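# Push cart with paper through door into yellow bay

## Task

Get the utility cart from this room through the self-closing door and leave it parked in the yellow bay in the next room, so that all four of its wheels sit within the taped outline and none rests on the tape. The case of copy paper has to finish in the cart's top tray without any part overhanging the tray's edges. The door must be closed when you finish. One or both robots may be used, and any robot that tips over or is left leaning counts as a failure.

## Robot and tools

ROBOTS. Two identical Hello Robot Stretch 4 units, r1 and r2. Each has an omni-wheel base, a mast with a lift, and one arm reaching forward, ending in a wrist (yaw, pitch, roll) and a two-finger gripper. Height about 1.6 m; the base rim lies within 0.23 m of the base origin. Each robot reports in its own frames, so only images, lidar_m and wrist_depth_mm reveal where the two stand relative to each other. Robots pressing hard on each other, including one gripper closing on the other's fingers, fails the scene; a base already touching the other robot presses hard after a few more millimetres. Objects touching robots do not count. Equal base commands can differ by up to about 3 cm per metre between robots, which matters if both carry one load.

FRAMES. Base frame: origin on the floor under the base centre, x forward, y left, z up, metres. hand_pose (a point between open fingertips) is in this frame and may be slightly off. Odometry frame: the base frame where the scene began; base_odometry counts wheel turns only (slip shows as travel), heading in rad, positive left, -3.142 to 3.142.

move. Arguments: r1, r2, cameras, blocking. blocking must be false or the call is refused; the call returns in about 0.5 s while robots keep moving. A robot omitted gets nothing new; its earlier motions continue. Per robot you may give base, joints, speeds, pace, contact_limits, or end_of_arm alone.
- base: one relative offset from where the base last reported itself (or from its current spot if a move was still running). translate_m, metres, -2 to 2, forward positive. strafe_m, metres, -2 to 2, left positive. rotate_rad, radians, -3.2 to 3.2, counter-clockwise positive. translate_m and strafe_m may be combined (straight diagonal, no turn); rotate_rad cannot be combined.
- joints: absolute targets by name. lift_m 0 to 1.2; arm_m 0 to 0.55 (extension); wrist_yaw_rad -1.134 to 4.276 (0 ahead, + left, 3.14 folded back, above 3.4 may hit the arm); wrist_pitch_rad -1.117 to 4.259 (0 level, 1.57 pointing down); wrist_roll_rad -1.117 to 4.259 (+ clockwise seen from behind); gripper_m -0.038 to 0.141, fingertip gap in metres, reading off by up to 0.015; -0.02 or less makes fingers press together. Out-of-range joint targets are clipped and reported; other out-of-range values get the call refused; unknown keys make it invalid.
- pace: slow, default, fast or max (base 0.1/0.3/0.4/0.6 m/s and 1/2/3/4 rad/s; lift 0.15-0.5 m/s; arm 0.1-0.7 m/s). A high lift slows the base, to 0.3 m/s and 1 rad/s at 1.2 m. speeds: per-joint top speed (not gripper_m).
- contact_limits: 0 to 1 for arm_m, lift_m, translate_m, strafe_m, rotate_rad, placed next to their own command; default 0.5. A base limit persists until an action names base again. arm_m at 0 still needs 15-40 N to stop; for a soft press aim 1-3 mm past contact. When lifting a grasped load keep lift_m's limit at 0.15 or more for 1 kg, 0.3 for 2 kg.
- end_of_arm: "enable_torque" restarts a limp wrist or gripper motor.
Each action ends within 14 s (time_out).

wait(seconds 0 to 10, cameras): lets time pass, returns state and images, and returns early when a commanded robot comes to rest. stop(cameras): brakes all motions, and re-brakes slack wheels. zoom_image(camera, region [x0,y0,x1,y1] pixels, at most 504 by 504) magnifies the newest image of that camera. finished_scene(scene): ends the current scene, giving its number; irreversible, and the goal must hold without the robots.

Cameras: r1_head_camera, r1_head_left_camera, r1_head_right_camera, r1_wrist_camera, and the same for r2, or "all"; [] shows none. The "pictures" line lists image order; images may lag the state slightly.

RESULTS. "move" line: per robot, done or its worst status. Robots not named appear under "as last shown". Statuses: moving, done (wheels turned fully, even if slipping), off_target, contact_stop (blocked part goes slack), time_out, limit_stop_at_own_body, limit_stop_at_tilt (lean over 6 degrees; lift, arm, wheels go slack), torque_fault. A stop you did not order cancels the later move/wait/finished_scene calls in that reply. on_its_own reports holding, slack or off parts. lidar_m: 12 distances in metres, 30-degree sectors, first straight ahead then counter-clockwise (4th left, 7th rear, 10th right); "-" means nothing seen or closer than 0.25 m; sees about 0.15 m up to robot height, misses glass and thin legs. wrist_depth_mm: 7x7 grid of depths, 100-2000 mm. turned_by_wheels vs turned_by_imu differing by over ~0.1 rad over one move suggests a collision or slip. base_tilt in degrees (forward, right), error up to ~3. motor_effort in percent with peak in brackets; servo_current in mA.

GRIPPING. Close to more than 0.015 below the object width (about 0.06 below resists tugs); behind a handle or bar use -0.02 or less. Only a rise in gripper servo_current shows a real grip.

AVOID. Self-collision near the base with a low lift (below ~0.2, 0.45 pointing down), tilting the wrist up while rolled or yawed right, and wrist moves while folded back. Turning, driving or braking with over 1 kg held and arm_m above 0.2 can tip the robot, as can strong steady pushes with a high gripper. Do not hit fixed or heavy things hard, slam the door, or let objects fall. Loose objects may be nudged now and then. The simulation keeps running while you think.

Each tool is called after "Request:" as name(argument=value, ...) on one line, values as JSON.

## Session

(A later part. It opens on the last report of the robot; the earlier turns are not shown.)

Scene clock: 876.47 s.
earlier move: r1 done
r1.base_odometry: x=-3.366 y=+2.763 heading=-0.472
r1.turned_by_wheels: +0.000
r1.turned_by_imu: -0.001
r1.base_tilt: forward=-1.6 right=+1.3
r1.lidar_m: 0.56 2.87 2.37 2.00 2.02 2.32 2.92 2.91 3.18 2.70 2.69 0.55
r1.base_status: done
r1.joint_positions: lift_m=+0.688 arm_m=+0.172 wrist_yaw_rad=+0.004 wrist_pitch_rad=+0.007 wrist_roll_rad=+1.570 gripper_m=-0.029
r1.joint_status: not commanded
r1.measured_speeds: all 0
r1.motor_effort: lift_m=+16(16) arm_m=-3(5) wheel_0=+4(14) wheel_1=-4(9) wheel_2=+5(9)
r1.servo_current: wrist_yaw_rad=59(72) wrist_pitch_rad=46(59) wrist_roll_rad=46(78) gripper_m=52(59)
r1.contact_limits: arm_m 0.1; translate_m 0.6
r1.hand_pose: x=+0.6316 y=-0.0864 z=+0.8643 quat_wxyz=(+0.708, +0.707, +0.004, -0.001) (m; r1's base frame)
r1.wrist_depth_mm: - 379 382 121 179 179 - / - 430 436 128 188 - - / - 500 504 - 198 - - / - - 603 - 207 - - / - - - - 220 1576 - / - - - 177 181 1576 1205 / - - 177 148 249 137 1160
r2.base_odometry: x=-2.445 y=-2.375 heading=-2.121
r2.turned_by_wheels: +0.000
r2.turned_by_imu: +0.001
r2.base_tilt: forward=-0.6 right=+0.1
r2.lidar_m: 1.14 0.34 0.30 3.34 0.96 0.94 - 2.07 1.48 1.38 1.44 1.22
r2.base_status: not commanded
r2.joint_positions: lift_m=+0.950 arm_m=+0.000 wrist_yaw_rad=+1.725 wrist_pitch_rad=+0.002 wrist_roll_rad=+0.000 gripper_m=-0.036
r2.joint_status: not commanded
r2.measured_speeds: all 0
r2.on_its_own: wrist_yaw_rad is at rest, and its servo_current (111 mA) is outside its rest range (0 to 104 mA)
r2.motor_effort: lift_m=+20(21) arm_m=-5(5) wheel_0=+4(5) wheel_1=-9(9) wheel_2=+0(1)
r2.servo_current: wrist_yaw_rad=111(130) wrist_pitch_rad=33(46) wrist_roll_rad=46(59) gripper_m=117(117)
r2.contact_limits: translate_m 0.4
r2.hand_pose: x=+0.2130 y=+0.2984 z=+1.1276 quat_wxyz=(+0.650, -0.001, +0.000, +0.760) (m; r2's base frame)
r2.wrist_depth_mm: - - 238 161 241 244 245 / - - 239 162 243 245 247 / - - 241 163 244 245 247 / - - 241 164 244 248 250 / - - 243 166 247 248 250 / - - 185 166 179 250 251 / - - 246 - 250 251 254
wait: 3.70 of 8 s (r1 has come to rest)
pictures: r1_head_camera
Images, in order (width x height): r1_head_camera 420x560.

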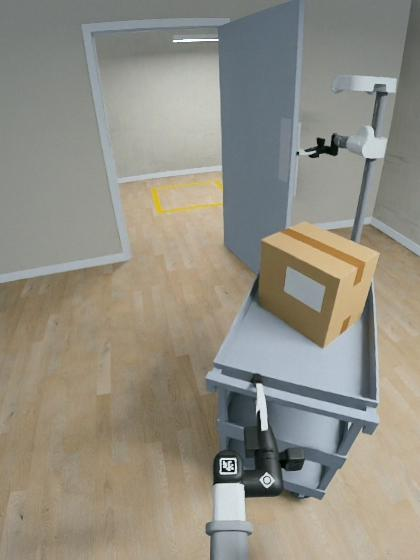

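Request:
move(r1={"base":{"strafe_m":-0.25,"translate_m":-0.05},"contact_limits":{"translate_m":0.6},"pace":"slow"}, blocking=false, cameras=[])

Request:
wait(seconds=8, cameras=["r1_head_camera"])

Request:
move(r1={"joints":{"gripper_m":0.08}}, blocking=false, cameras=[])

Request:
wait(seconds=3, cameras=[])

Request:
move(r1={"base":{"translate_m":-0.15},"contact_limits":{"translate_m":0.4},"pace":"default"}, blocking=false, cameras=[])

Request:
wait(seconds=4, cameras=[])

Request:
move(r1={"base":{"rotate_rad":0.25},"joints":{"wrist_roll_rad":0,"gripper_m":0.141}}, blocking=false, cameras=[])

Request:
wait(seconds=2, cameras=["r1_head_camera","r1_wrist_camera"])

Scene clock: 895.63 s.
move: r1 moving
r1.base_odometry: x=-3.374 y=+2.753 heading=-0.472
r1.turned_by_wheels: +0.001
r1.turned_by_imu: -0.001
r1.base_tilt: forward=-1.6 right=+1.3
r1.lidar_m: 0.59 2.90 2.38 2.01 2.03 2.33 2.90 2.90 3.18 2.69 2.68 0.54
r1.base_status: translate_m moving; strafe_m moving
r1.joint_positions: lift_m=+0.688 arm_m=+0.172 wrist_yaw_rad=+0.004 wrist_pitch_rad=+0.007 wrist_roll_rad=+1.570 gripper_m=-0.029
r1.joint_status: not commanded
r1.measured_speeds: translate_m=-0.010 strafe_m=-0.051 rotate_rad=-0.002 lift_m=+0.000 arm_m=+0.000 wrist_yaw_rad=+0.000 wrist_pitch_rad=+0.000 wrist_roll_rad=+0.000
r1.motor_effort: lift_m=+16(16) arm_m=-3(4) wheel_0=+10(10) wheel_1=-2(8) wheel_2=+5(7)
r1.servo_current: wrist_yaw_rad=46(46) wrist_pitch_rad=52(59) wrist_roll_rad=46(52) gripper_m=52(59)
r1.contact_limits: arm_m 0.1; translate_m 0.6
r1.hand_pose: x=+0.6316 y=-0.0864 z=+0.8643 quat_wxyz=(+0.708, +0.707, +0.004, -0.001) (m; r1's base frame)
r1.wrist_depth_mm: - 382 384 121 179 179 - / - 430 436 128 187 - - / - 496 504 - 198 - - / - - 603 - 208 - - / - - - - 220 1576 - / - - - 178 181 1618 1205 / - - 176 149 248 136 1160
r2.base_odometry: x=-2.445 y=-2.375 heading=-2.121
r2.turned_by_wheels: +0.000
r2.turned_by_imu: +0.003
r2.base_tilt: forward=-0.7 right=+0.0
r2.lidar_m: 1.14 0.33 0.31 3.35 0.97 0.93 - 2.08 1.47 1.38 1.44 1.20
r2.base_status: not commanded
r2.joint_positions: lift_m=+0.950 arm_m=+0.000 wrist_yaw_rad=+1.725 wrist_pitch_rad=+0.002 wrist_roll_rad=+0.000 gripper_m=-0.036
r2.joint_status: not commanded
r2.measured_speeds: all 0
r2.motor_effort: lift_m=+21(21) arm_m=-4(5) wheel_0=+4(5) wheel_1=-9(9) wheel_2=+0(0)
r2.servo_current: wrist_yaw_rad=117(124) wrist_pitch_rad=39(46) wrist_roll_rad=46(59) gripper_m=111(117)
r2.contact_limits: translate_m 0.4
r2.hand_pose: x=+0.2130 y=+0.2984 z=+1.1276 quat_wxyz=(+0.650, -0.001, +0.000, +0.760) (m; r2's base frame)
r2.wrist_depth_mm: - - 238 161 242 244 245 / - - 238 163 242 244 246 / - - 240 164 244 246 248 / - - 241 164 245 248 250 / - - 244 165 246 248 250 / - - 184 166 179 251 253 / - - 246 - 249 250 252
pictures: none
No camera images: "cameras" was empty.

Scene clock: 898.90 s.
earlier move: r1 done
r1.base_odometry: x=-3.524 y=+2.564 heading=-0.472
r1.turned_by_wheels: +0.000
r1.turned_by_imu: -0.001
r1.base_tilt: forward=-1.6 right=+1.2
r1.lidar_m: 0.57 3.02 2.61 2.22 2.24 2.58 2.80 2.78 2.90 2.45 2.47 0.59
r1.base_status: done
r1.joint_positions: lift_m=+0.688 arm_m=+0.172 wrist_yaw_rad=+0.004 wrist_pitch_rad=+0.007 wrist_roll_rad=+1.570 gripper_m=-0.029
r1.joint_status: not commanded
r1.measured_speeds: all 0
r1.motor_effort: lift_m=+16(16) arm_m=+4(4) wheel_0=+4(13) wheel_1=-2(8) wheel_2=+2(7)
r1.servo_current: wrist_yaw_rad=52(72) wrist_pitch_rad=52(59) wrist_roll_rad=52(65) gripper_m=59(65)
r1.contact_limits: arm_m 0.1; translate_m 0.6
r1.hand_pose: x=+0.6316 y=-0.0864 z=+0.8643 quat_wxyz=(+0.708, +0.707, +0.004, -0.001) (m; r1's base frame)
r1.wrist_depth_mm: - 554 517 148 205 - - / - 427 427 151 211 - - / - 480 473 155 216 - - / - 539 525 158 220 - - / - - 609 163 226 820 - / - - - 179 181 1576 - / - - 175 128 236 137 1229
r2.base_odometry: x=-2.445 y=-2.375 heading=-2.121
r2.turned_by_wheels: +0.000
r2.turned_by_imu: +0.000
r2.base_tilt: forward=-0.6 right=+0.0
r2.lidar_m: 1.13 0.33 0.32 3.35 1.00 0.87 - 2.06 1.47 1.39 1.40 1.20
r2.base_status: not commanded
r2.joint_positions: lift_m=+0.950 arm_m=+0.000 wrist_yaw_rad=+1.725 wrist_pitch_rad=+0.002 wrist_roll_rad=+0.000 gripper_m=-0.036
r2.joint_status: not commanded
r2.measured_speeds: all 0
r2.on_its_own: wrist_yaw_rad is at rest, and its servo_current (111 mA) is outside its rest range (0 to 104 mA)
r2.motor_effort: lift_m=+20(21) arm_m=-4(5) wheel_0=+4(5) wheel_1=-9(9) wheel_2=+0(1)
r2.servo_current: wrist_yaw_rad=111(130) wrist_pitch_rad=39(46) wrist_roll_rad=33(65) gripper_m=117(117)
r2.contact_limits: translate_m 0.4
r2.hand_pose: x=+0.2130 y=+0.2984 z=+1.1276 quat_wxyz=(+0.650, -0.001, +0.000, +0.760) (m; r2's base frame)
r2.wrist_depth_mm: - - 238 161 242 243 245 / - - 239 162 244 244 247 / - - 240 163 245 246 247 / - - 241 164 244 247 250 / - - 243 165 248 249 250 / - - 184 167 179 251 252 / - - 245 - 250 251 253
wait: 3.27 of 8 s (r1 has come to rest)
pictures: r1_head_camera
Images, in order (width x height): r1_head_camera 420x560.

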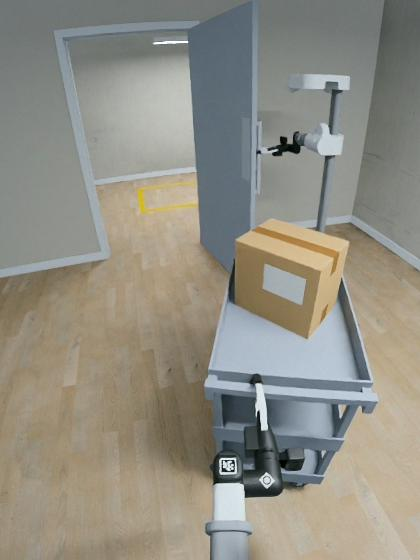

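Scene clock: 899.40 s.
move: r1 moving
r1.base_odometry: x=-3.524 y=+2.564 heading=-0.472
r1.turned_by_wheels: +0.000
r1.turned_by_imu: +0.000
r1.base_tilt: forward=-1.6 right=+1.3
r1.lidar_m: 0.55 3.02 2.60 2.25 2.25 2.60 2.81 2.77 2.90 2.45 2.46 0.58
r1.base_status: not commanded
r1.joint_positions: lift_m=+0.688 arm_m=+0.172 wrist_yaw_rad=+0.003 wrist_pitch_rad=+0.007 wrist_roll_rad=+1.570 gripper_m=-0.004
r1.joint_status: gripper_m moving
r1.measured_speeds: all 0
r1.motor_effort: lift_m=+16(16) arm_m=+4(4) wheel_0=+4(5) wheel_1=-1(2) wheel_2=+2(2)
r1.servo_current: wrist_yaw_rad=59(59) wrist_pitch_rad=59(59) wrist_roll_rad=52(52) gripper_m=72(72)
r1.contact_limits: arm_m 0.1; translate_m 0.6
r1.hand_pose: x=+0.6315 y=-0.0866 z=+0.8643 quat_wxyz=(+0.708, +0.707, +0.004, -0.002) (m; r1's base frame)
r1.wrist_depth_mm: - - 525 151 208 - - / - 433 433 154 213 - - / - 480 480 215 219 - - / - 544 535 162 224 - - / - - 603 166 229 1661 - / - - - 171 186 1576 - / - - 181 142 239 1430 1229
r2.base_odometry: x=-2.445 y=-2.375 heading=-2.121
r2.turned_by_wheels: +0.000
r2.turned_by_imu: +0.000
r2.base_tilt: forward=-0.7 right=+0.1
r2.lidar_m: 1.14 0.34 0.30 3.36 0.97 0.88 - 2.08 1.48 1.39 1.45 1.24
r2.base_status: not commanded
r2.joint_positions: lift_m=+0.950 arm_m=+0.000 wrist_yaw_rad=+1.725 wrist_pitch_rad=+0.002 wrist_roll_rad=+0.000 gripper_m=-0.036
r2.joint_status: not commanded
r2.measured_speeds: all 0
r2.motor_effort: lift_m=+20(21) arm_m=-5(5) wheel_0=+4(5) wheel_1=-9(9) wheel_2=+0(1)
r2.servo_current: wrist_yaw_rad=111(124) wrist_pitch_rad=46(46) wrist_roll_rad=46(46) gripper_m=111(117)
r2.contact_limits: translate_m 0.4
r2.hand_pose: x=+0.2130 y=+0.2984 z=+1.1276 quat_wxyz=(+0.650, -0.001, +0.000, +0.760) (m; r2's base frame)
r2.wrist_depth_mm: - - 237 161 242 243 246 / - - 238 162 242 244 247 / - - 240 163 244 245 248 / - - 242 164 246 248 250 / - - 243 165 247 250 250 / - - 184 167 179 249 252 / - - 246 - 249 250 253
pictures: none
No camera images: "cameras" was empty.

Scene clock: 900.70 s.
earlier move: r1 done
r1.base_odometry: x=-3.524 y=+2.564 heading=-0.472
r1.turned_by_wheels: +0.000
r1.turned_by_imu: +0.000
r1.base_tilt: forward=-1.6 right=+1.3
r1.lidar_m: 0.57 3.04 2.61 2.24 2.25 2.59 2.81 2.81 2.89 2.49 2.46 0.60
r1.base_status: not commanded
r1.joint_positions: lift_m=+0.688 arm_m=+0.172 wrist_yaw_rad=+0.003 wrist_pitch_rad=+0.007 wrist_roll_rad=+1.570 gripper_m=+0.080
r1.joint_status: all done
r1.measured_speeds: all 0
r1.motor_effort: lift_m=+16(16) arm_m=+4(4) wheel_0=+4(5) wheel_1=-1(2) wheel_2=+1(2)
r1.servo_current: wrist_yaw_rad=46(65) wrist_pitch_rad=52(59) wrist_roll_rad=59(59) gripper_m=46(98)
r1.contact_limits: arm_m 0.1; translate_m 0.6
r1.hand_pose: x=+0.6315 y=-0.0866 z=+0.8643 quat_wxyz=(+0.708, +0.707, +0.004, -0.002) (m; r1's base frame)
r1.wrist_depth_mm: - - 530 158 216 - - / - 439 439 161 220 - - / - 488 480 167 226 - - / - 549 539 170 232 - - / - - 621 235 238 1708 - / - - - 182 191 1618 1281 / - - 172 156 249 1537 1229
r2.base_odometry: x=-2.445 y=-2.375 heading=-2.121
r2.turned_by_wheels: +0.000
r2.turned_by_imu: +0.000
r2.base_tilt: forward=-0.6 right=+0.0
r2.lidar_m: 1.15 0.34 0.30 3.37 3.46 0.85 - 2.09 1.46 1.38 1.45 1.23
r2.base_status: not commanded
r2.joint_positions: lift_m=+0.950 arm_m=+0.000 wrist_yaw_rad=+1.725 wrist_pitch_rad=+0.002 wrist_roll_rad=+0.000 gripper_m=-0.036
r2.joint_status: not commanded
r2.measured_speeds: all 0
r2.on_its_own: wrist_yaw_rad is at rest, and its servo_current (111 mA) is outside its rest range (0 to 104 mA)
r2.motor_effort: lift_m=+20(21) arm_m=-5(5) wheel_0=+4(5) wheel_1=-9(9) wheel_2=+0(1)
r2.servo_current: wrist_yaw_rad=111(130) wrist_pitch_rad=33(46) wrist_roll_rad=46(59) gripper_m=117(117)
r2.contact_limits: translate_m 0.4
r2.hand_pose: x=+0.2130 y=+0.2984 z=+1.1276 quat_wxyz=(+0.650, -0.001, +0.000, +0.760) (m; r2's base frame)
r2.wrist_depth_mm: - - 237 161 241 244 245 / - - 239 162 243 245 246 / - - 239 163 245 246 248 / - - 242 164 246 248 249 / - - 243 166 247 249 250 / - - 183 167 179 251 253 / - - 244 - 249 252 253
wait: 1.30 of 3 s (r1 has come to rest)
pictures: none
No camera images: "cameras" was empty.

Scene clock: 901.20 s.
move: r1 moving
r1.base_odometry: x=-3.552 y=+2.578 heading=-0.472
r1.turned_by_wheels: +0.000
r1.turned_by_imu: +0.000
r1.base_tilt: forward=-1.6 right=+1.3
r1.lidar_m: 0.60 3.05 2.66 2.24 2.24 2.58 2.77 2.76 2.95 2.50 2.48 0.58
r1.base_status: translate_m moving
r1.joint_positions: lift_m=+0.688 arm_m=+0.172 wrist_yaw_rad=+0.003 wrist_pitch_rad=+0.004 wrist_roll_rad=+1.570 gripper_m=+0.080
r1.joint_status: not commanded
r1.measured_speeds: translate_m=-0.123 strafe_m=+0.000 rotate_rad=+0.006 lift_m=+0.000 arm_m=+0.000 wrist_yaw_rad=+0.000 wrist_pitch_rad=+0.000 wrist_roll_rad=+0.000
r1.motor_effort: lift_m=+16(16) arm_m=+4(4) wheel_0=-8(8) wheel_1=-6(7) wheel_2=+10(10)
r1.servo_current: wrist_yaw_rad=52(65) wrist_pitch_rad=46(59) wrist_roll_rad=59(65) gripper_m=46(52)
r1.contact_limits: arm_m 0.1; translate_m 0.4
r1.hand_pose: x=+0.6315 y=-0.0866 z=+0.8654 quat_wxyz=(+0.708, +0.707, +0.002, +0.000) (m; r1's base frame)
r1.wrist_depth_mm: - - 603 239 238 - - / - 477 469 241 245 - - / - 521 496 248 250 - - / - - 564 254 256 - - / - - 647 264 262 1921 - / - - 200 - 187 1661 1308 / - - - 142 276 1464 1255
r2.base_odometry: x=-2.445 y=-2.375 heading=-2.121
r2.turned_by_wheels: +0.000
r2.turned_by_imu: +0.000
r2.base_tilt: forward=-0.7 right=+0.0
r2.lidar_m: 1.14 0.32 0.31 3.35 3.45 0.86 - 2.10 1.48 1.38 1.44 1.21
r2.base_status: not commanded
r2.joint_positions: lift_m=+0.950 arm_m=+0.000 wrist_yaw_rad=+1.725 wrist_pitch_rad=+0.002 wrist_roll_rad=+0.000 gripper_m=-0.036
r2.joint_status: not commanded
r2.measured_speeds: all 0
r2.motor_effort: lift_m=+20(21) arm_m=-4(5) wheel_0=+4(5) wheel_1=-9(9) wheel_2=+0(1)
r2.servo_current: wrist_yaw_rad=117(117) wrist_pitch_rad=46(46) wrist_roll_rad=39(52) gripper_m=111(117)
r2.contact_limits: translate_m 0.4
r2.hand_pose: x=+0.2130 y=+0.2984 z=+1.1276 quat_wxyz=(+0.650, -0.001, +0.000, +0.760) (m; r2's base frame)
r2.wrist_depth_mm: - - 238 161 242 243 245 / - - 239 162 244 245 248 / - - 240 163 244 245 248 / - - 242 164 246 247 249 / - - 244 165 247 249 250 / - - 183 166 179 250 252 / - - 245 - 249 252 254
pictures: none
No camera images: "cameras" was empty.

Scene clock: 902.53 s.
earlier move: r1 done
r1.base_odometry: x=-3.658 y=+2.632 heading=-0.472
r1.turned_by_wheels: +0.000
r1.turned_by_imu: -0.001
r1.base_tilt: forward=-1.6 right=+1.3
r1.lidar_m: 0.70 3.17 2.56 2.21 2.20 2.57 2.65 2.65 2.93 2.50 2.51 0.73
r1.base_status: done
r1.joint_positions: lift_m=+0.688 arm_m=+0.172 wrist_yaw_rad=+0.003 wrist_pitch_rad=+0.004 wrist_roll_rad=+1.570 gripper_m=+0.080
r1.joint_status: not commanded
r1.measured_speeds: all 0
r1.motor_effort: lift_m=+16(16) arm_m=+4(4) wheel_0=-3(8) wheel_1=-2(8) wheel_2=-1(10)
r1.servo_current: wrist_yaw_rad=39(65) wrist_pitch_rad=46(59) wrist_roll_rad=59(65) gripper_m=46(52)
r1.contact_limits: arm_m 0.1; translate_m 0.4
r1.hand_pose: x=+0.6315 y=-0.0866 z=+0.8654 quat_wxyz=(+0.708, +0.707, +0.002, +0.000) (m; r1's base frame)
r1.wrist_depth_mm: - - - - - - - / - - 640 580 1921 - - / - - 609 591 - - - / - - 683 647 1008 - - / - - - 759 - 1863 - / - - 199 - 190 1576 - / - - - 142 418 413 1160
r2.base_odometry: x=-2.445 y=-2.375 heading=-2.121
r2.turned_by_wheels: +0.000
r2.turned_by_imu: +0.000
r2.base_tilt: forward=-0.6 right=+0.0
r2.lidar_m: 1.12 0.36 0.31 3.36 3.46 0.87 - 2.06 1.46 1.39 1.44 1.21
r2.base_status: not commanded
r2.joint_positions: lift_m=+0.950 arm_m=+0.000 wrist_yaw_rad=+1.725 wrist_pitch_rad=+0.002 wrist_roll_rad=+0.000 gripper_m=-0.036
r2.joint_status: not commanded
r2.measured_speeds: all 0
r2.on_its_own: wrist_yaw_rad is at rest, and its servo_current (111 mA) is outside its rest range (0 to 104 mA)
r2.motor_effort: lift_m=+20(21) arm_m=-4(5) wheel_0=+4(5) wheel_1=-8(9) wheel_2=+0(1)
r2.servo_current: wrist_yaw_rad=111(130) wrist_pitch_rad=39(46) wrist_roll_rad=39(65) gripper_m=117(117)
r2.contact_limits: translate_m 0.4
r2.hand_pose: x=+0.2130 y=+0.2984 z=+1.1276 quat_wxyz=(+0.650, -0.001, +0.000, +0.760) (m; r2's base frame)
r2.wrist_depth_mm: - - 237 161 241 244 245 / - - 240 163 242 244 246 / - - 240 163 244 246 247 / - - 242 164 246 247 250 / - - 243 165 245 249 250 / - - 184 167 179 251 252 / - - 245 - 250 252 253
wait: 1.33 of 4 s (r1 has come to rest)
pictures: none
No camera images: "cameras" was empty.

Scene clock: 903.03 s.
move: r1 moving
r1.base_odometry: x=-3.658 y=+2.632 heading=-0.264
r1.turned_by_wheels: +0.208
r1.turned_by_imu: +0.209
r1.base_tilt: forward=-1.6 right=+1.2
r1.lidar_m: 0.71 3.23 2.32 2.20 2.22 2.78 2.66 2.73 2.69 2.52 2.58 0.71
r1.base_status: rotate_rad moving
r1.joint_positions: lift_m=+0.688 arm_m=+0.172 wrist_yaw_rad=+0.002 wrist_pitch_rad=+0.004 wrist_roll_rad=+0.991 gripper_m=+0.097
r1.joint_status: wrist_roll_rad moving; gripper_m moving
r1.measured_speeds: translate_m=-0.001 strafe_m=+0.000 rotate_rad=+0.437 lift_m=+0.000 arm_m=+0.000 wrist_yaw_rad=+0.000 wrist_pitch_rad=+0.000 wrist_roll_rad=-1.817
r1.motor_effort: lift_m=+16(16) arm_m=+4(4) wheel_0=-3(8) wheel_1=-3(8) wheel_2=-1(7)
r1.servo_current: wrist_yaw_rad=52(52) wrist_pitch_rad=39(52) wrist_roll_rad=78(111) gripper_m=98(98)
r1.contact_limits: arm_m 0.1
r1.hand_pose: x=+0.6315 y=-0.0867 z=+0.8654 quat_wxyz=(+0.880, +0.475, +0.002, +0.000) (m; r1's base frame)
r1.wrist_depth_mm: - - - 615 554 317 809 / - - - 691 347 336 - / - - - - 306 359 - / - - - - 370 976 - / - - - - 404 1808 - / - - 213 - 196 410 - / - - - 144 1808 1336 1008
r2.base_odometry: x=-2.445 y=-2.375 heading=-2.121
r2.turned_by_wheels: +0.000
r2.turned_by_imu: +0.000
r2.base_tilt: forward=-0.7 right=+0.0
r2.lidar_m: 1.14 0.33 0.31 3.35 3.45 0.87 - 2.07 1.46 1.39 1.43 1.19
r2.base_status: not commanded
r2.joint_positions: lift_m=+0.950 arm_m=+0.000 wrist_yaw_rad=+1.725 wrist_pitch_rad=+0.002 wrist_roll_rad=+0.000 gripper_m=-0.036
r2.joint_status: not commanded
r2.measured_speeds: all 0
r2.motor_effort: lift_m=+20(21) arm_m=-4(5) wheel_0=+4(5) wheel_1=-9(9) wheel_2=+0(0)
r2.servo_current: wrist_yaw_rad=124(124) wrist_pitch_rad=46(46) wrist_roll_rad=59(59) gripper_m=111(117)
r2.contact_limits: translate_m 0.4
r2.hand_pose: x=+0.2130 y=+0.2984 z=+1.1276 quat_wxyz=(+0.650, -0.001, +0.000, +0.760) (m; r2's base frame)
r2.wrist_depth_mm: - - 238 161 241 244 245 / - - 239 163 244 245 247 / - - 241 163 245 247 248 / - - 241 163 245 248 250 / - - 244 166 247 249 250 / - - 183 166 179 250 252 / - - 245 - 248 251 254
pictures: none
No camera images: "cameras" was empty.

Scene clock: 904.17 s.
earlier move: r1 done
r1.base_odometry: x=-3.658 y=+2.632 heading=-0.223
r1.turned_by_wheels: +0.041
r1.turned_by_imu: +0.042
r1.base_tilt: forward=-1.6 right=+1.3
r1.lidar_m: 0.74 3.21 2.31 2.21 2.26 2.74 2.65 2.76 2.65 2.52 2.61 0.69
r1.base_status: done
r1.joint_positions: lift_m=+0.688 arm_m=+0.172 wrist_yaw_rad=+0.002 wrist_pitch_rad=+0.004 wrist_roll_rad=+0.002 gripper_m=+0.141
r1.joint_status: all done
r1.measured_speeds: all 0
r1.motor_effort: lift_m=+16(16) arm_m=+4(4) wheel_0=-3(8) wheel_1=+0(8) wheel_2=+1(7)
r1.servo_current: wrist_yaw_rad=46(65) wrist_pitch_rad=39(52) wrist_roll_rad=59(111) gripper_m=46(104)
r1.contact_limits: arm_m 0.1
r1.hand_pose: x=+0.6315 y=-0.0867 z=+0.8654 quat_wxyz=(+1.000, +0.001, +0.002, +0.001) (m; r1's base frame)
r1.wrist_depth_mm: - - - - - - - / - - - - - - 564 / - - - - - 647 549 / - - - - - 654 554 / - - - - - 661 559 / - 209 - - 334 193 - / - - - 144 404 904 -
r2.base_odometry: x=-2.445 y=-2.375 heading=-2.121
r2.turned_by_wheels: +0.000
r2.turned_by_imu: +0.000
r2.base_tilt: forward=-0.7 right=+0.1
r2.lidar_m: 1.14 0.33 0.31 3.35 3.47 0.88 - 2.08 1.47 1.39 1.45 1.20
r2.base_status: not commanded
r2.joint_positions: lift_m=+0.950 arm_m=+0.000 wrist_yaw_rad=+1.725 wrist_pitch_rad=+0.002 wrist_roll_rad=+0.000 gripper_m=-0.036
r2.joint_status: not commanded
r2.measured_speeds: all 0
r2.on_its_own: wrist_yaw_rad is at rest, and its servo_current (111 mA) is outside its rest range (0 to 104 mA)
r2.motor_effort: lift_m=+21(21) arm_m=-5(5) wheel_0=+5(5) wheel_1=-9(9) wheel_2=+0(1)
r2.servo_current: wrist_yaw_rad=111(124) wrist_pitch_rad=39(46) wrist_roll_rad=52(59) gripper_m=117(124)
r2.contact_limits: translate_m 0.4
r2.hand_pose: x=+0.2130 y=+0.2984 z=+1.1276 quat_wxyz=(+0.650, -0.001, +0.000, +0.760) (m; r2's base frame)
r2.wrist_depth_mm: - - 238 161 242 243 245 / - - 239 162 244 244 246 / - - 241 163 243 245 248 / - - 242 163 246 248 249 / - - 244 165 246 249 250 / - - 184 167 179 251 252 / - - 244 - 249 251 253
wait: 1.13 of 2 s (r1 has come to rest)
pictures: r1_head_camera, r1_wrist_camera
Images, in order (width x height): r1_head_camera 420x560, r1_wrist_camera 616x392.

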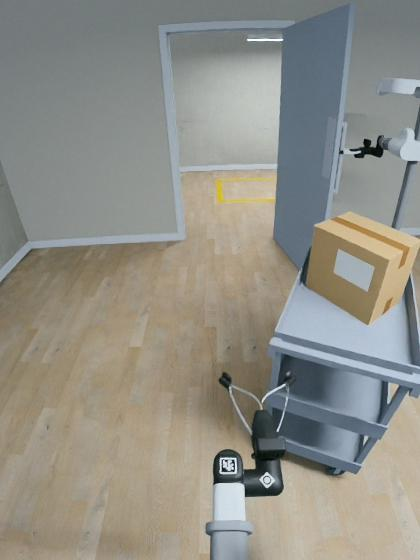

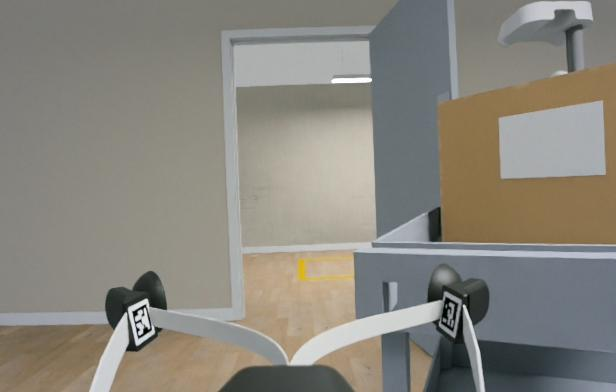

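Request:
zoom_image(camera="r1_wrist_camera", region=[330, 200, 616, 392])

Request:
zoom_image(camera="r1_head_camera", region=[200, 200, 420, 500])

Scaled by 1.762.

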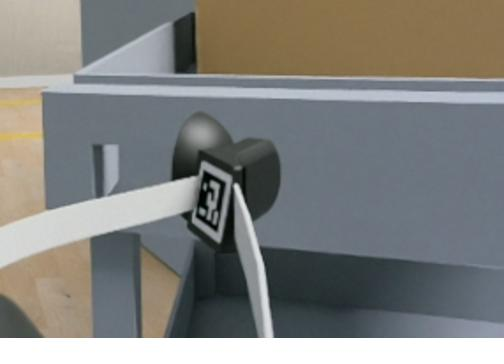

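Scaled by 1.680 from the camera's 420x560 image, which has a finer 600x800 frame.

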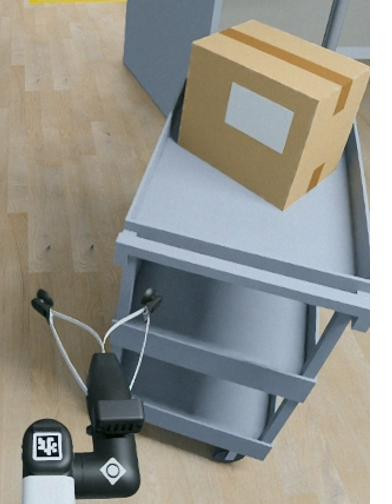

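Request:
wait(seconds=0, cameras=["r1_head_camera","r1_wrist_camera"])

Scene clock: 938.83 s.
r1.base_odometry: x=-3.658 y=+2.632 heading=-0.223
r1.turned_by_wheels: +0.000
r1.turned_by_imu: -0.001
r1.base_tilt: forward=-1.6 right=+1.3
r1.lidar_m: 0.74 3.23 2.31 2.18 2.25 2.77 2.63 2.75 2.66 2.54 2.60 0.70
r1.base_status: done
r1.joint_positions: lift_m=+0.688 arm_m=+0.172 wrist_yaw_rad=+0.002 wrist_pitch_rad=+0.004 wrist_roll_rad=+0.002 gripper_m=+0.141
r1.joint_status: all done
r1.measured_speeds: all 0
r1.motor_effort: lift_m=+16(16) arm_m=+4(4) wheel_0=-3(8) wheel_1=+0(8) wheel_2=+1(7)
r1.servo_current: wrist_yaw_rad=59(65) wrist_pitch_rad=39(52) wrist_roll_rad=39(111) gripper_m=46(104)
r1.contact_limits: arm_m 0.1
r1.hand_pose: x=+0.6315 y=-0.0867 z=+0.8654 quat_wxyz=(+1.000, +0.001, +0.002, +0.001) (m; r1's base frame)
r1.wrist_depth_mm: - - - - - - - / - - - - - - 564 / - - - - - 647 549 / - - - - - 654 559 / - - - - - 661 564 / - 209 - - 336 194 - / - - - 144 404 917 -
r2.base_odometry: x=-2.445 y=-2.375 heading=-2.121
r2.turned_by_wheels: +0.000
r2.turned_by_imu: +0.003
r2.base_tilt: forward=-0.7 right=+0.0
r2.lidar_m: 1.14 0.35 0.31 3.33 3.48 0.88 - 2.07 1.46 1.38 1.43 1.20
r2.base_status: not commanded
r2.joint_positions: lift_m=+0.950 arm_m=+0.000 wrist_yaw_rad=+1.725 wrist_pitch_rad=+0.002 wrist_roll_rad=+0.000 gripper_m=-0.036
r2.joint_status: not commanded
r2.measured_speeds: all 0
r2.on_its_own: wrist_yaw_rad is at rest, and its servo_current (117 mA) is outside its rest range (0 to 104 mA)
r2.motor_effort: lift_m=+20(21) arm_m=-4(5) wheel_0=+4(5) wheel_1=-9(9) wheel_2=+0(1)
r2.servo_current: wrist_yaw_rad=117(124) wrist_pitch_rad=39(46) wrist_roll_rad=52(59) gripper_m=117(124)
r2.contact_limits: translate_m 0.4
r2.hand_pose: x=+0.2130 y=+0.2984 z=+1.1276 quat_wxyz=(+0.650, -0.001, +0.000, +0.760) (m; r2's base frame)
r2.wrist_depth_mm: - - 237 161 240 243 246 / - - 239 163 243 244 246 / - - 239 163 244 245 248 / - - 241 163 246 247 249 / - - 244 166 247 250 251 / - - 183 167 179 250 253 / - - 246 - 249 251 254
pictures: r1_head_camera, r1_wrist_camera
Images, in order (width x height): r1_head_camera 420x560, r1_wrist_camera 616x392.

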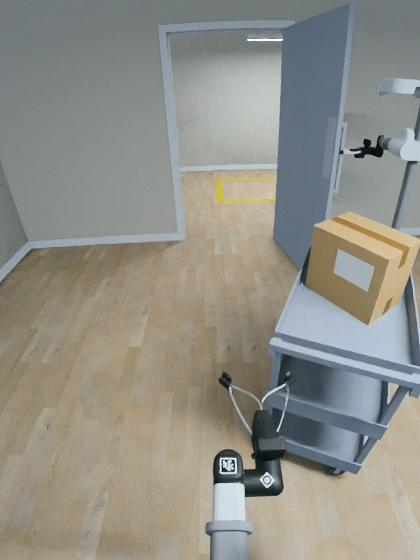

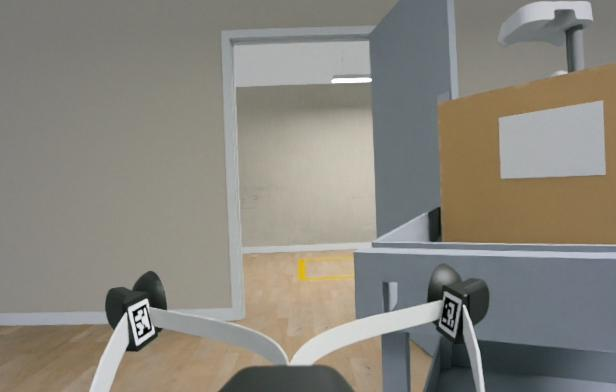

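Request:
move(blocking=false, r1={"base":{"strafe_m":-0.29,"translate_m":0.2},"joints":{"wrist_roll_rad":1.57}}, cameras=[])

Request:
wait(seconds=4, cameras=["r1_head_camera","r1_wrist_camera"])

Scene clock: 990.17 s.
move: r1 moving
r1.base_odometry: x=-3.646 y=+2.603 heading=-0.223
r1.turned_by_wheels: +0.000
r1.turned_by_imu: -0.001
r1.base_tilt: forward=-1.6 right=+1.3
r1.lidar_m: 0.72 3.22 2.33 2.23 2.27 2.77 2.67 2.78 2.61 2.48 2.58 0.68
r1.base_status: translate_m moving; strafe_m moving
r1.joint_positions: lift_m=+0.688 arm_m=+0.172 wrist_yaw_rad=+0.002 wrist_pitch_rad=+0.004 wrist_roll_rad=+0.580 gripper_m=+0.141
r1.joint_status: wrist_roll_rad moving
r1.measured_speeds: translate_m=+0.069 strafe_m=-0.101 rotate_rad=-0.004 lift_m=+0.000 arm_m=+0.000 wrist_yaw_rad=+0.000 wrist_pitch_rad=+0.000 wrist_roll_rad=+1.818
r1.motor_effort: lift_m=+16(16) arm_m=+3(4) wheel_0=+7(9) wheel_1=-5(6) wheel_2=-5(8)
r1.servo_current: wrist_yaw_rad=65(65) wrist_pitch_rad=39(52) wrist_roll_rad=91(98) gripper_m=39(46)
r1.contact_limits: arm_m 0.1
r1.hand_pose: x=+0.6315 y=-0.0867 z=+0.8654 quat_wxyz=(+0.958, +0.286, +0.002, +0.001) (m; r1's base frame)
r1.wrist_depth_mm: - - - - 621 535 469 / - - - - 668 564 496 / - - - - - 597 - / - - - - 480 - - / - - - - 325 338 - / - 208 - - 324 193 - / - - - 149 1708 382 -
r2.base_odometry: x=-2.445 y=-2.375 heading=-2.121
r2.turned_by_wheels: +0.000
r2.turned_by_imu: +0.001
r2.base_tilt: forward=-0.7 right=+0.0
r2.lidar_m: 1.14 0.35 0.31 3.36 3.46 0.88 - 2.07 1.44 1.37 1.44 1.20
r2.base_status: not commanded
r2.joint_positions: lift_m=+0.950 arm_m=+0.000 wrist_yaw_rad=+1.725 wrist_pitch_rad=+0.002 wrist_roll_rad=+0.000 gripper_m=-0.036
r2.joint_status: not commanded
r2.measured_speeds: all 0
r2.motor_effort: lift_m=+20(21) arm_m=-5(5) wheel_0=+4(5) wheel_1=-9(9) wheel_2=+0(0)
r2.servo_current: wrist_yaw_rad=124(124) wrist_pitch_rad=39(46) wrist_roll_rad=59(59) gripper_m=117(117)
r2.contact_limits: translate_m 0.4
r2.hand_pose: x=+0.2130 y=+0.2984 z=+1.1276 quat_wxyz=(+0.650, -0.001, +0.000, +0.760) (m; r2's base frame)
r2.wrist_depth_mm: - - 237 161 242 244 245 / - - 238 163 242 244 247 / - - 240 163 245 246 247 / - - 242 163 247 247 249 / - - 243 166 247 250 250 / - - 184 166 179 249 252 / - - 245 - 250 250 254
pictures: none
No camera images: "cameras" was empty.

Scene clock: 992.33 s.
earlier move: r1 done
r1.base_odometry: x=-3.527 y=+2.305 heading=-0.223
r1.turned_by_wheels: +0.000
r1.turned_by_imu: +0.000
r1.base_tilt: forward=-1.6 right=+1.3
r1.lidar_m: 0.63 3.05 2.59 2.48 2.55 2.97 2.85 2.94 2.34 2.23 2.27 0.61
r1.base_status: done
r1.joint_positions: lift_m=+0.688 arm_m=+0.172 wrist_yaw_rad=+0.002 wrist_pitch_rad=+0.007 wrist_roll_rad=+1.569 gripper_m=+0.141
r1.joint_status: all done
r1.measured_speeds: all 0
r1.motor_effort: lift_m=+16(16) arm_m=+4(4) wheel_0=+1(23) wheel_1=-2(7) wheel_2=-1(8)
r1.servo_current: wrist_yaw_rad=46(72) wrist_pitch_rad=46(59) wrist_roll_rad=52(98) gripper_m=39(52)
r1.contact_limits: arm_m 0.1
r1.hand_pose: x=+0.6314 y=-0.0869 z=+0.8644 quat_wxyz=(+0.708, +0.706, +0.003, -0.002) (m; r1's base frame)
r1.wrist_depth_mm: - 504 512 260 262 - - / - - 574 217 274 - - / - - 634 225 285 - - / - - - - 306 1661 1182 / - - - - 315 1464 1160 / - 210 - - 211 197 1229 / - - - 150 - 1756 1255
r2.base_odometry: x=-2.445 y=-2.375 heading=-2.121
r2.turned_by_wheels: +0.000
r2.turned_by_imu: +0.000
r2.base_tilt: forward=-0.6 right=+0.1
r2.lidar_m: 1.13 0.33 0.30 3.36 3.48 0.62 0.66 2.06 1.49 1.39 1.43 1.20
r2.base_status: not commanded
r2.joint_positions: lift_m=+0.950 arm_m=+0.000 wrist_yaw_rad=+1.725 wrist_pitch_rad=+0.002 wrist_roll_rad=+0.000 gripper_m=-0.036
r2.joint_status: not commanded
r2.measured_speeds: all 0
r2.on_its_own: wrist_yaw_rad is at rest, and its servo_current (124 mA) is outside its rest range (0 to 104 mA)
r2.motor_effort: lift_m=+20(21) arm_m=-5(5) wheel_0=+4(5) wheel_1=-9(9) wheel_2=+0(1)
r2.servo_current: wrist_yaw_rad=124(124) wrist_pitch_rad=33(46) wrist_roll_rad=46(59) gripper_m=111(117)
r2.contact_limits: translate_m 0.4
r2.hand_pose: x=+0.2130 y=+0.2984 z=+1.1276 quat_wxyz=(+0.650, -0.001, +0.000, +0.760) (m; r2's base frame)
r2.wrist_depth_mm: - - 237 161 241 243 246 / - - 238 162 244 246 247 / - - 240 163 243 246 248 / - - 241 164 245 247 249 / - - 243 166 247 248 251 / - - 184 167 179 251 252 / - - 245 - 251 252 252
wait: 2.17 of 4 s (r1 has come to rest)
pictures: r1_head_camera, r1_wrist_camera
Images, in order (width x height): r1_head_camera 420x560, r1_wrist_camera 616x392.

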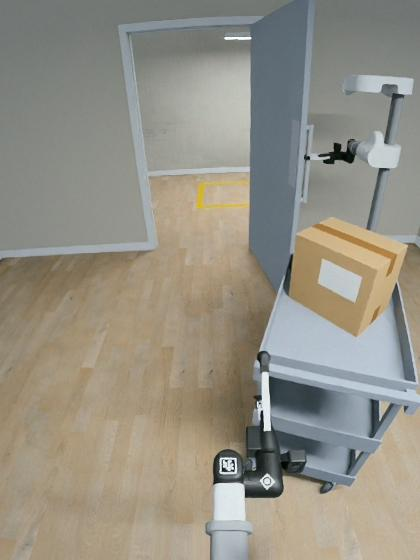

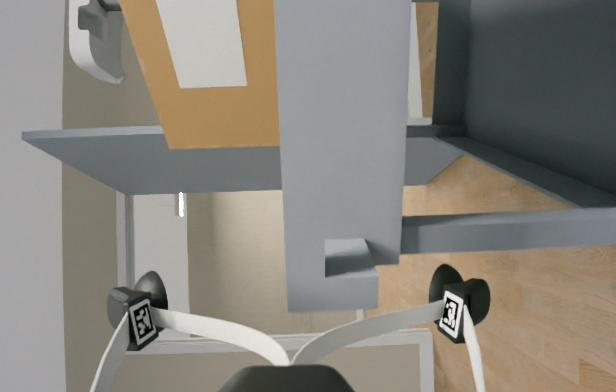

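Request:
move(blocking=false, r1={"base":{"strafe_m":-0.09},"joints":{"lift_m":0.68}}, cameras=[])

Request:
wait(seconds=3, cameras=["r1_wrist_camera"])

Request:
move(blocking=false, r1={"base":{"translate_m":0.07},"pace":"slow"}, cameras=[])

Request:
wait(seconds=3, cameras=["r1_wrist_camera","r1_head_camera"])

Scene clock: 1005.77 s.
move: r1 moving
r1.base_odometry: x=-3.535 y=+2.269 heading=-0.223
r1.turned_by_wheels: +0.000
r1.turned_by_imu: -0.001
r1.base_tilt: forward=-1.6 right=+1.3
r1.lidar_m: 0.68 3.04 2.66 2.54 2.61 2.95 2.84 2.94 2.32 2.17 2.28 0.65
r1.base_status: strafe_m moving
r1.joint_positions: lift_m=+0.681 arm_m=+0.172 wrist_yaw_rad=+0.002 wrist_pitch_rad=+0.007 wrist_roll_rad=+1.569 gripper_m=+0.141
r1.joint_status: lift_m moving
r1.measured_speeds: translate_m=+0.001 strafe_m=-0.140 rotate_rad=-0.005 lift_m=+0.000 arm_m=+0.000 wrist_yaw_rad=+0.000 wrist_pitch_rad=+0.000 wrist_roll_rad=+0.000
r1.motor_effort: lift_m=+13(15) arm_m=+4(4) wheel_0=+8(10) wheel_1=-8(9) wheel_2=+0(2)
r1.servo_current: wrist_yaw_rad=39(65) wrist_pitch_rad=52(52) wrist_roll_rad=52(59) gripper_m=46(52)
r1.contact_limits: arm_m 0.1
r1.hand_pose: x=+0.6314 y=-0.0869 z=+0.8568 quat_wxyz=(+0.708, +0.706, +0.003, -0.002) (m; r1's base frame)
r1.wrist_depth_mm: - 530 530 224 286 - - / - - 597 234 296 - - / - - 668 - 307 - - / - - - - 330 521 340 / - - - 286 - 1576 1182 / - 208 - - - 196 1229 / - - - 149 - 1808 1255
r2.base_odometry: x=-2.445 y=-2.375 heading=-2.121
r2.turned_by_wheels: +0.000
r2.turned_by_imu: +0.002
r2.base_tilt: forward=-0.6 right=+0.0
r2.lidar_m: 1.14 0.36 0.32 3.35 3.46 0.61 0.63 2.03 1.46 1.37 1.43 1.21
r2.base_status: not commanded
r2.joint_positions: lift_m=+0.950 arm_m=+0.000 wrist_yaw_rad=+1.725 wrist_pitch_rad=+0.002 wrist_roll_rad=+0.000 gripper_m=-0.036
r2.joint_status: not commanded
r2.measured_speeds: all 0
r2.motor_effort: lift_m=+20(21) arm_m=-4(5) wheel_0=+4(5) wheel_1=-9(9) wheel_2=+0(1)
r2.servo_current: wrist_yaw_rad=117(124) wrist_pitch_rad=39(46) wrist_roll_rad=59(59) gripper_m=104(117)
r2.contact_limits: translate_m 0.4
r2.hand_pose: x=+0.2130 y=+0.2984 z=+1.1276 quat_wxyz=(+0.650, -0.001, +0.000, +0.760) (m; r2's base frame)
r2.wrist_depth_mm: - - 237 161 242 244 245 / - - 239 162 242 245 247 / - - 240 163 244 246 247 / - - 242 163 245 248 249 / - - 243 166 247 249 251 / - - 184 166 179 250 252 / - - 244 - 249 251 252
pictures: none
No camera images: "cameras" was empty.

Scene clock: 1006.67 s.
earlier move: r1 done
r1.base_odometry: x=-3.546 y=+2.217 heading=-0.223
r1.turned_by_wheels: +0.000
r1.turned_by_imu: +0.000
r1.base_tilt: forward=-1.6 right=+1.3
r1.lidar_m: 0.64 3.03 2.72 2.58 2.67 2.97 2.83 2.95 2.25 2.12 2.21 0.63
r1.base_status: done
r1.joint_positions: lift_m=+0.681 arm_m=+0.172 wrist_yaw_rad=+0.002 wrist_pitch_rad=+0.007 wrist_roll_rad=+1.569 gripper_m=+0.141
r1.joint_status: all done
r1.measured_speeds: all 0
r1.motor_effort: lift_m=+12(15) arm_m=+4(4) wheel_0=+3(10) wheel_1=-1(9) wheel_2=+0(2)
r1.servo_current: wrist_yaw_rad=59(65) wrist_pitch_rad=52(59) wrist_roll_rad=39(65) gripper_m=52(52)
r1.contact_limits: arm_m 0.1
r1.hand_pose: x=+0.6314 y=-0.0869 z=+0.8568 quat_wxyz=(+0.708, +0.706, +0.003, -0.002) (m; r1's base frame)
r1.wrist_depth_mm: - 488 484 212 265 - - / - 554 544 216 276 - - / - - 615 226 290 - - / - - - - - 1863 - / - - - - 336 1537 427 / - 209 - 300 286 204 1205 / - - - 142 - 1808 1255
r2.base_odometry: x=-2.445 y=-2.375 heading=-2.121
r2.turned_by_wheels: +0.000
r2.turned_by_imu: +0.000
r2.base_tilt: forward=-0.7 right=+0.0
r2.lidar_m: 1.14 0.34 0.32 3.35 3.46 0.63 0.63 2.09 1.48 1.39 1.44 1.20
r2.base_status: not commanded
r2.joint_positions: lift_m=+0.950 arm_m=+0.000 wrist_yaw_rad=+1.725 wrist_pitch_rad=+0.002 wrist_roll_rad=+0.000 gripper_m=-0.036
r2.joint_status: not commanded
r2.measured_speeds: all 0
r2.on_its_own: wrist_yaw_rad is at rest, and its servo_current (111 mA) is outside its rest range (0 to 104 mA)
r2.motor_effort: lift_m=+20(21) arm_m=-4(5) wheel_0=+4(5) wheel_1=-8(9) wheel_2=+0(1)
r2.servo_current: wrist_yaw_rad=111(124) wrist_pitch_rad=46(46) wrist_roll_rad=46(59) gripper_m=111(117)
r2.contact_limits: translate_m 0.4
r2.hand_pose: x=+0.2130 y=+0.2984 z=+1.1276 quat_wxyz=(+0.650, -0.001, +0.000, +0.760) (m; r2's base frame)
r2.wrist_depth_mm: - - 237 161 242 243 246 / - - 239 163 243 245 247 / - - 239 163 245 247 248 / - - 242 163 247 247 250 / - - 243 165 246 250 251 / - - 183 167 179 251 252 / - - 245 - 249 251 253
wait: 0.90 of 3 s (r1 has come to rest)
pictures: r1_wrist_camera
Images, in order (width x height): r1_wrist_camera 616x392.

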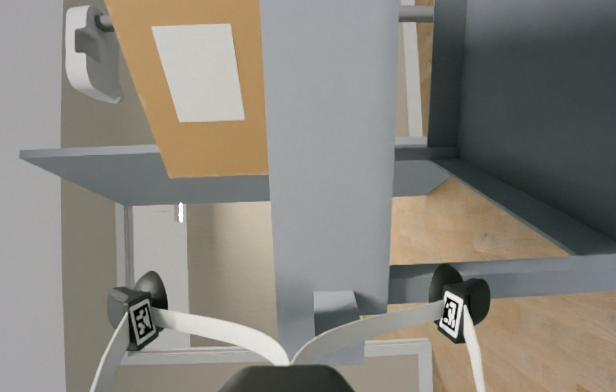

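Scene clock: 1007.17 s.
move: r1 moving
r1.base_odometry: x=-3.534 y=+2.214 heading=-0.222
r1.turned_by_wheels: +0.000
r1.turned_by_imu: +0.000
r1.base_tilt: forward=-1.6 right=+1.3
r1.lidar_m: 0.63 3.05 2.73 2.60 2.66 2.96 2.86 2.97 2.26 2.13 2.18 0.62
r1.base_status: translate_m moving
r1.joint_positions: lift_m=+0.681 arm_m=+0.172 wrist_yaw_rad=+0.002 wrist_pitch_rad=+0.007 wrist_roll_rad=+1.569 gripper_m=+0.141
r1.joint_status: not commanded
r1.measured_speeds: translate_m=+0.048 strafe_m=+0.000 rotate_rad=-0.001 lift_m=+0.000 arm_m=+0.000 wrist_yaw_rad=+0.000 wrist_pitch_rad=+0.000 wrist_roll_rad=+0.000
r1.motor_effort: lift_m=+13(13) arm_m=+4(4) wheel_0=+5(7) wheel_1=+4(5) wheel_2=-6(7)
r1.servo_current: wrist_yaw_rad=46(52) wrist_pitch_rad=52(52) wrist_roll_rad=33(59) gripper_m=39(46)
r1.contact_limits: arm_m 0.1
r1.hand_pose: x=+0.6314 y=-0.0869 z=+0.8568 quat_wxyz=(+0.708, +0.706, +0.003, -0.002) (m; r1's base frame)
r1.wrist_depth_mm: - 480 477 252 256 - - / - 544 535 210 263 - - / - - 615 215 279 - - / - - - - 296 1863 - / - - - - 329 1661 445 / - 209 - 296 279 197 1182 / - - - 142 - 1756 1255
r2.base_odometry: x=-2.445 y=-2.375 heading=-2.121
r2.turned_by_wheels: +0.000
r2.turned_by_imu: +0.000
r2.base_tilt: forward=-0.7 right=+0.1
r2.lidar_m: 1.15 0.35 0.30 3.35 3.46 0.62 0.63 2.08 1.47 1.38 1.44 1.17
r2.base_status: not commanded
r2.joint_positions: lift_m=+0.950 arm_m=+0.000 wrist_yaw_rad=+1.725 wrist_pitch_rad=+0.002 wrist_roll_rad=+0.000 gripper_m=-0.036
r2.joint_status: not commanded
r2.measured_speeds: all 0
r2.motor_effort: lift_m=+20(21) arm_m=-5(5) wheel_0=+4(5) wheel_1=-9(9) wheel_2=+0(0)
r2.servo_current: wrist_yaw_rad=104(124) wrist_pitch_rad=46(46) wrist_roll_rad=65(65) gripper_m=117(124)
r2.contact_limits: translate_m 0.4
r2.hand_pose: x=+0.2130 y=+0.2984 z=+1.1276 quat_wxyz=(+0.650, -0.001, +0.000, +0.760) (m; r2's base frame)
r2.wrist_depth_mm: - - 237 161 241 242 245 / - - 239 162 243 244 246 / - - 240 163 244 247 247 / - - 242 163 246 246 250 / - - 243 166 247 249 250 / - - 184 167 179 249 252 / - - 246 - 250 251 253
pictures: none
No camera images: "cameras" was empty.

Scene clock: 1008.63 s.
earlier move: r1 done
r1.base_odometry: x=-3.478 y=+2.202 heading=-0.222
r1.turned_by_wheels: +0.000
r1.turned_by_imu: +0.000
r1.base_tilt: forward=-1.6 right=+1.3
r1.lidar_m: 0.62 2.99 2.70 2.59 2.64 3.06 2.92 3.02 2.23 2.12 2.21 0.57
r1.base_status: done
r1.joint_positions: lift_m=+0.681 arm_m=+0.172 wrist_yaw_rad=+0.002 wrist_pitch_rad=+0.007 wrist_roll_rad=+1.569 gripper_m=+0.141
r1.joint_status: not commanded
r1.measured_speeds: all 0
r1.motor_effort: lift_m=+13(13) arm_m=+4(4) wheel_0=+3(7) wheel_1=+3(6) wheel_2=-3(7)
r1.servo_current: wrist_yaw_rad=59(65) wrist_pitch_rad=46(52) wrist_roll_rad=46(59) gripper_m=46(46)
r1.contact_limits: arm_m 0.1
r1.hand_pose: x=+0.6314 y=-0.0869 z=+0.8568 quat_wxyz=(+0.708, +0.706, +0.003, -0.002) (m; r1's base frame)
r1.wrist_depth_mm: - 433 436 200 205 - - / - 484 492 212 213 - - / - 597 564 219 223 - - / - - - 231 232 1808 - / - - - 241 242 1618 1182 / - 210 - 250 249 205 268 / - - - 149 265 1808 1255
r2.base_odometry: x=-2.445 y=-2.375 heading=-2.121
r2.turned_by_wheels: +0.000
r2.turned_by_imu: +0.000
r2.base_tilt: forward=-0.6 right=+0.0
r2.lidar_m: 1.13 0.30 0.28 3.36 3.47 0.61 0.63 2.08 1.45 1.39 1.46 1.22
r2.base_status: not commanded
r2.joint_positions: lift_m=+0.950 arm_m=+0.000 wrist_yaw_rad=+1.725 wrist_pitch_rad=+0.002 wrist_roll_rad=+0.000 gripper_m=-0.036
r2.joint_status: not commanded
r2.measured_speeds: all 0
r2.on_its_own: wrist_yaw_rad is at rest, and its servo_current (117 mA) is outside its rest range (0 to 104 mA)
r2.motor_effort: lift_m=+20(21) arm_m=-5(5) wheel_0=+5(5) wheel_1=-9(9) wheel_2=+0(1)
r2.servo_current: wrist_yaw_rad=117(124) wrist_pitch_rad=33(46) wrist_roll_rad=46(65) gripper_m=117(124)
r2.contact_limits: translate_m 0.4
r2.hand_pose: x=+0.2130 y=+0.2984 z=+1.1276 quat_wxyz=(+0.650, -0.001, +0.000, +0.760) (m; r2's base frame)
r2.wrist_depth_mm: - - 237 161 242 244 246 / - - 239 162 244 246 246 / - - 240 163 243 246 248 / - - 242 164 247 247 249 / - - 243 165 247 249 250 / - - 184 166 179 250 253 / - - 245 - 250 252 253
wait: 1.47 of 3 s (r1 has come to rest)
pictures: r1_head_camera, r1_wrist_camera
Images, in order (width x height): r1_head_camera 420x560, r1_wrist_camera 616x392.

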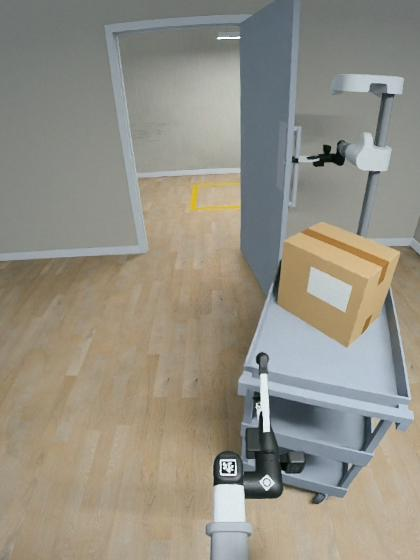

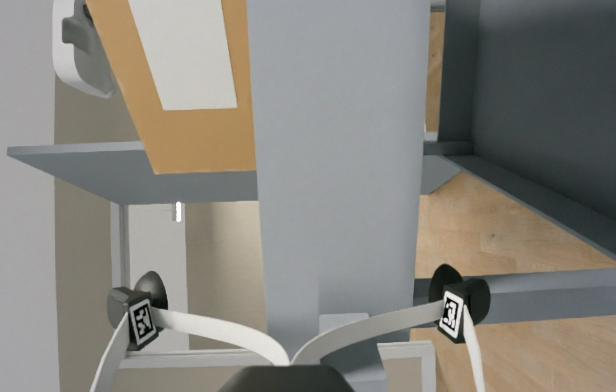

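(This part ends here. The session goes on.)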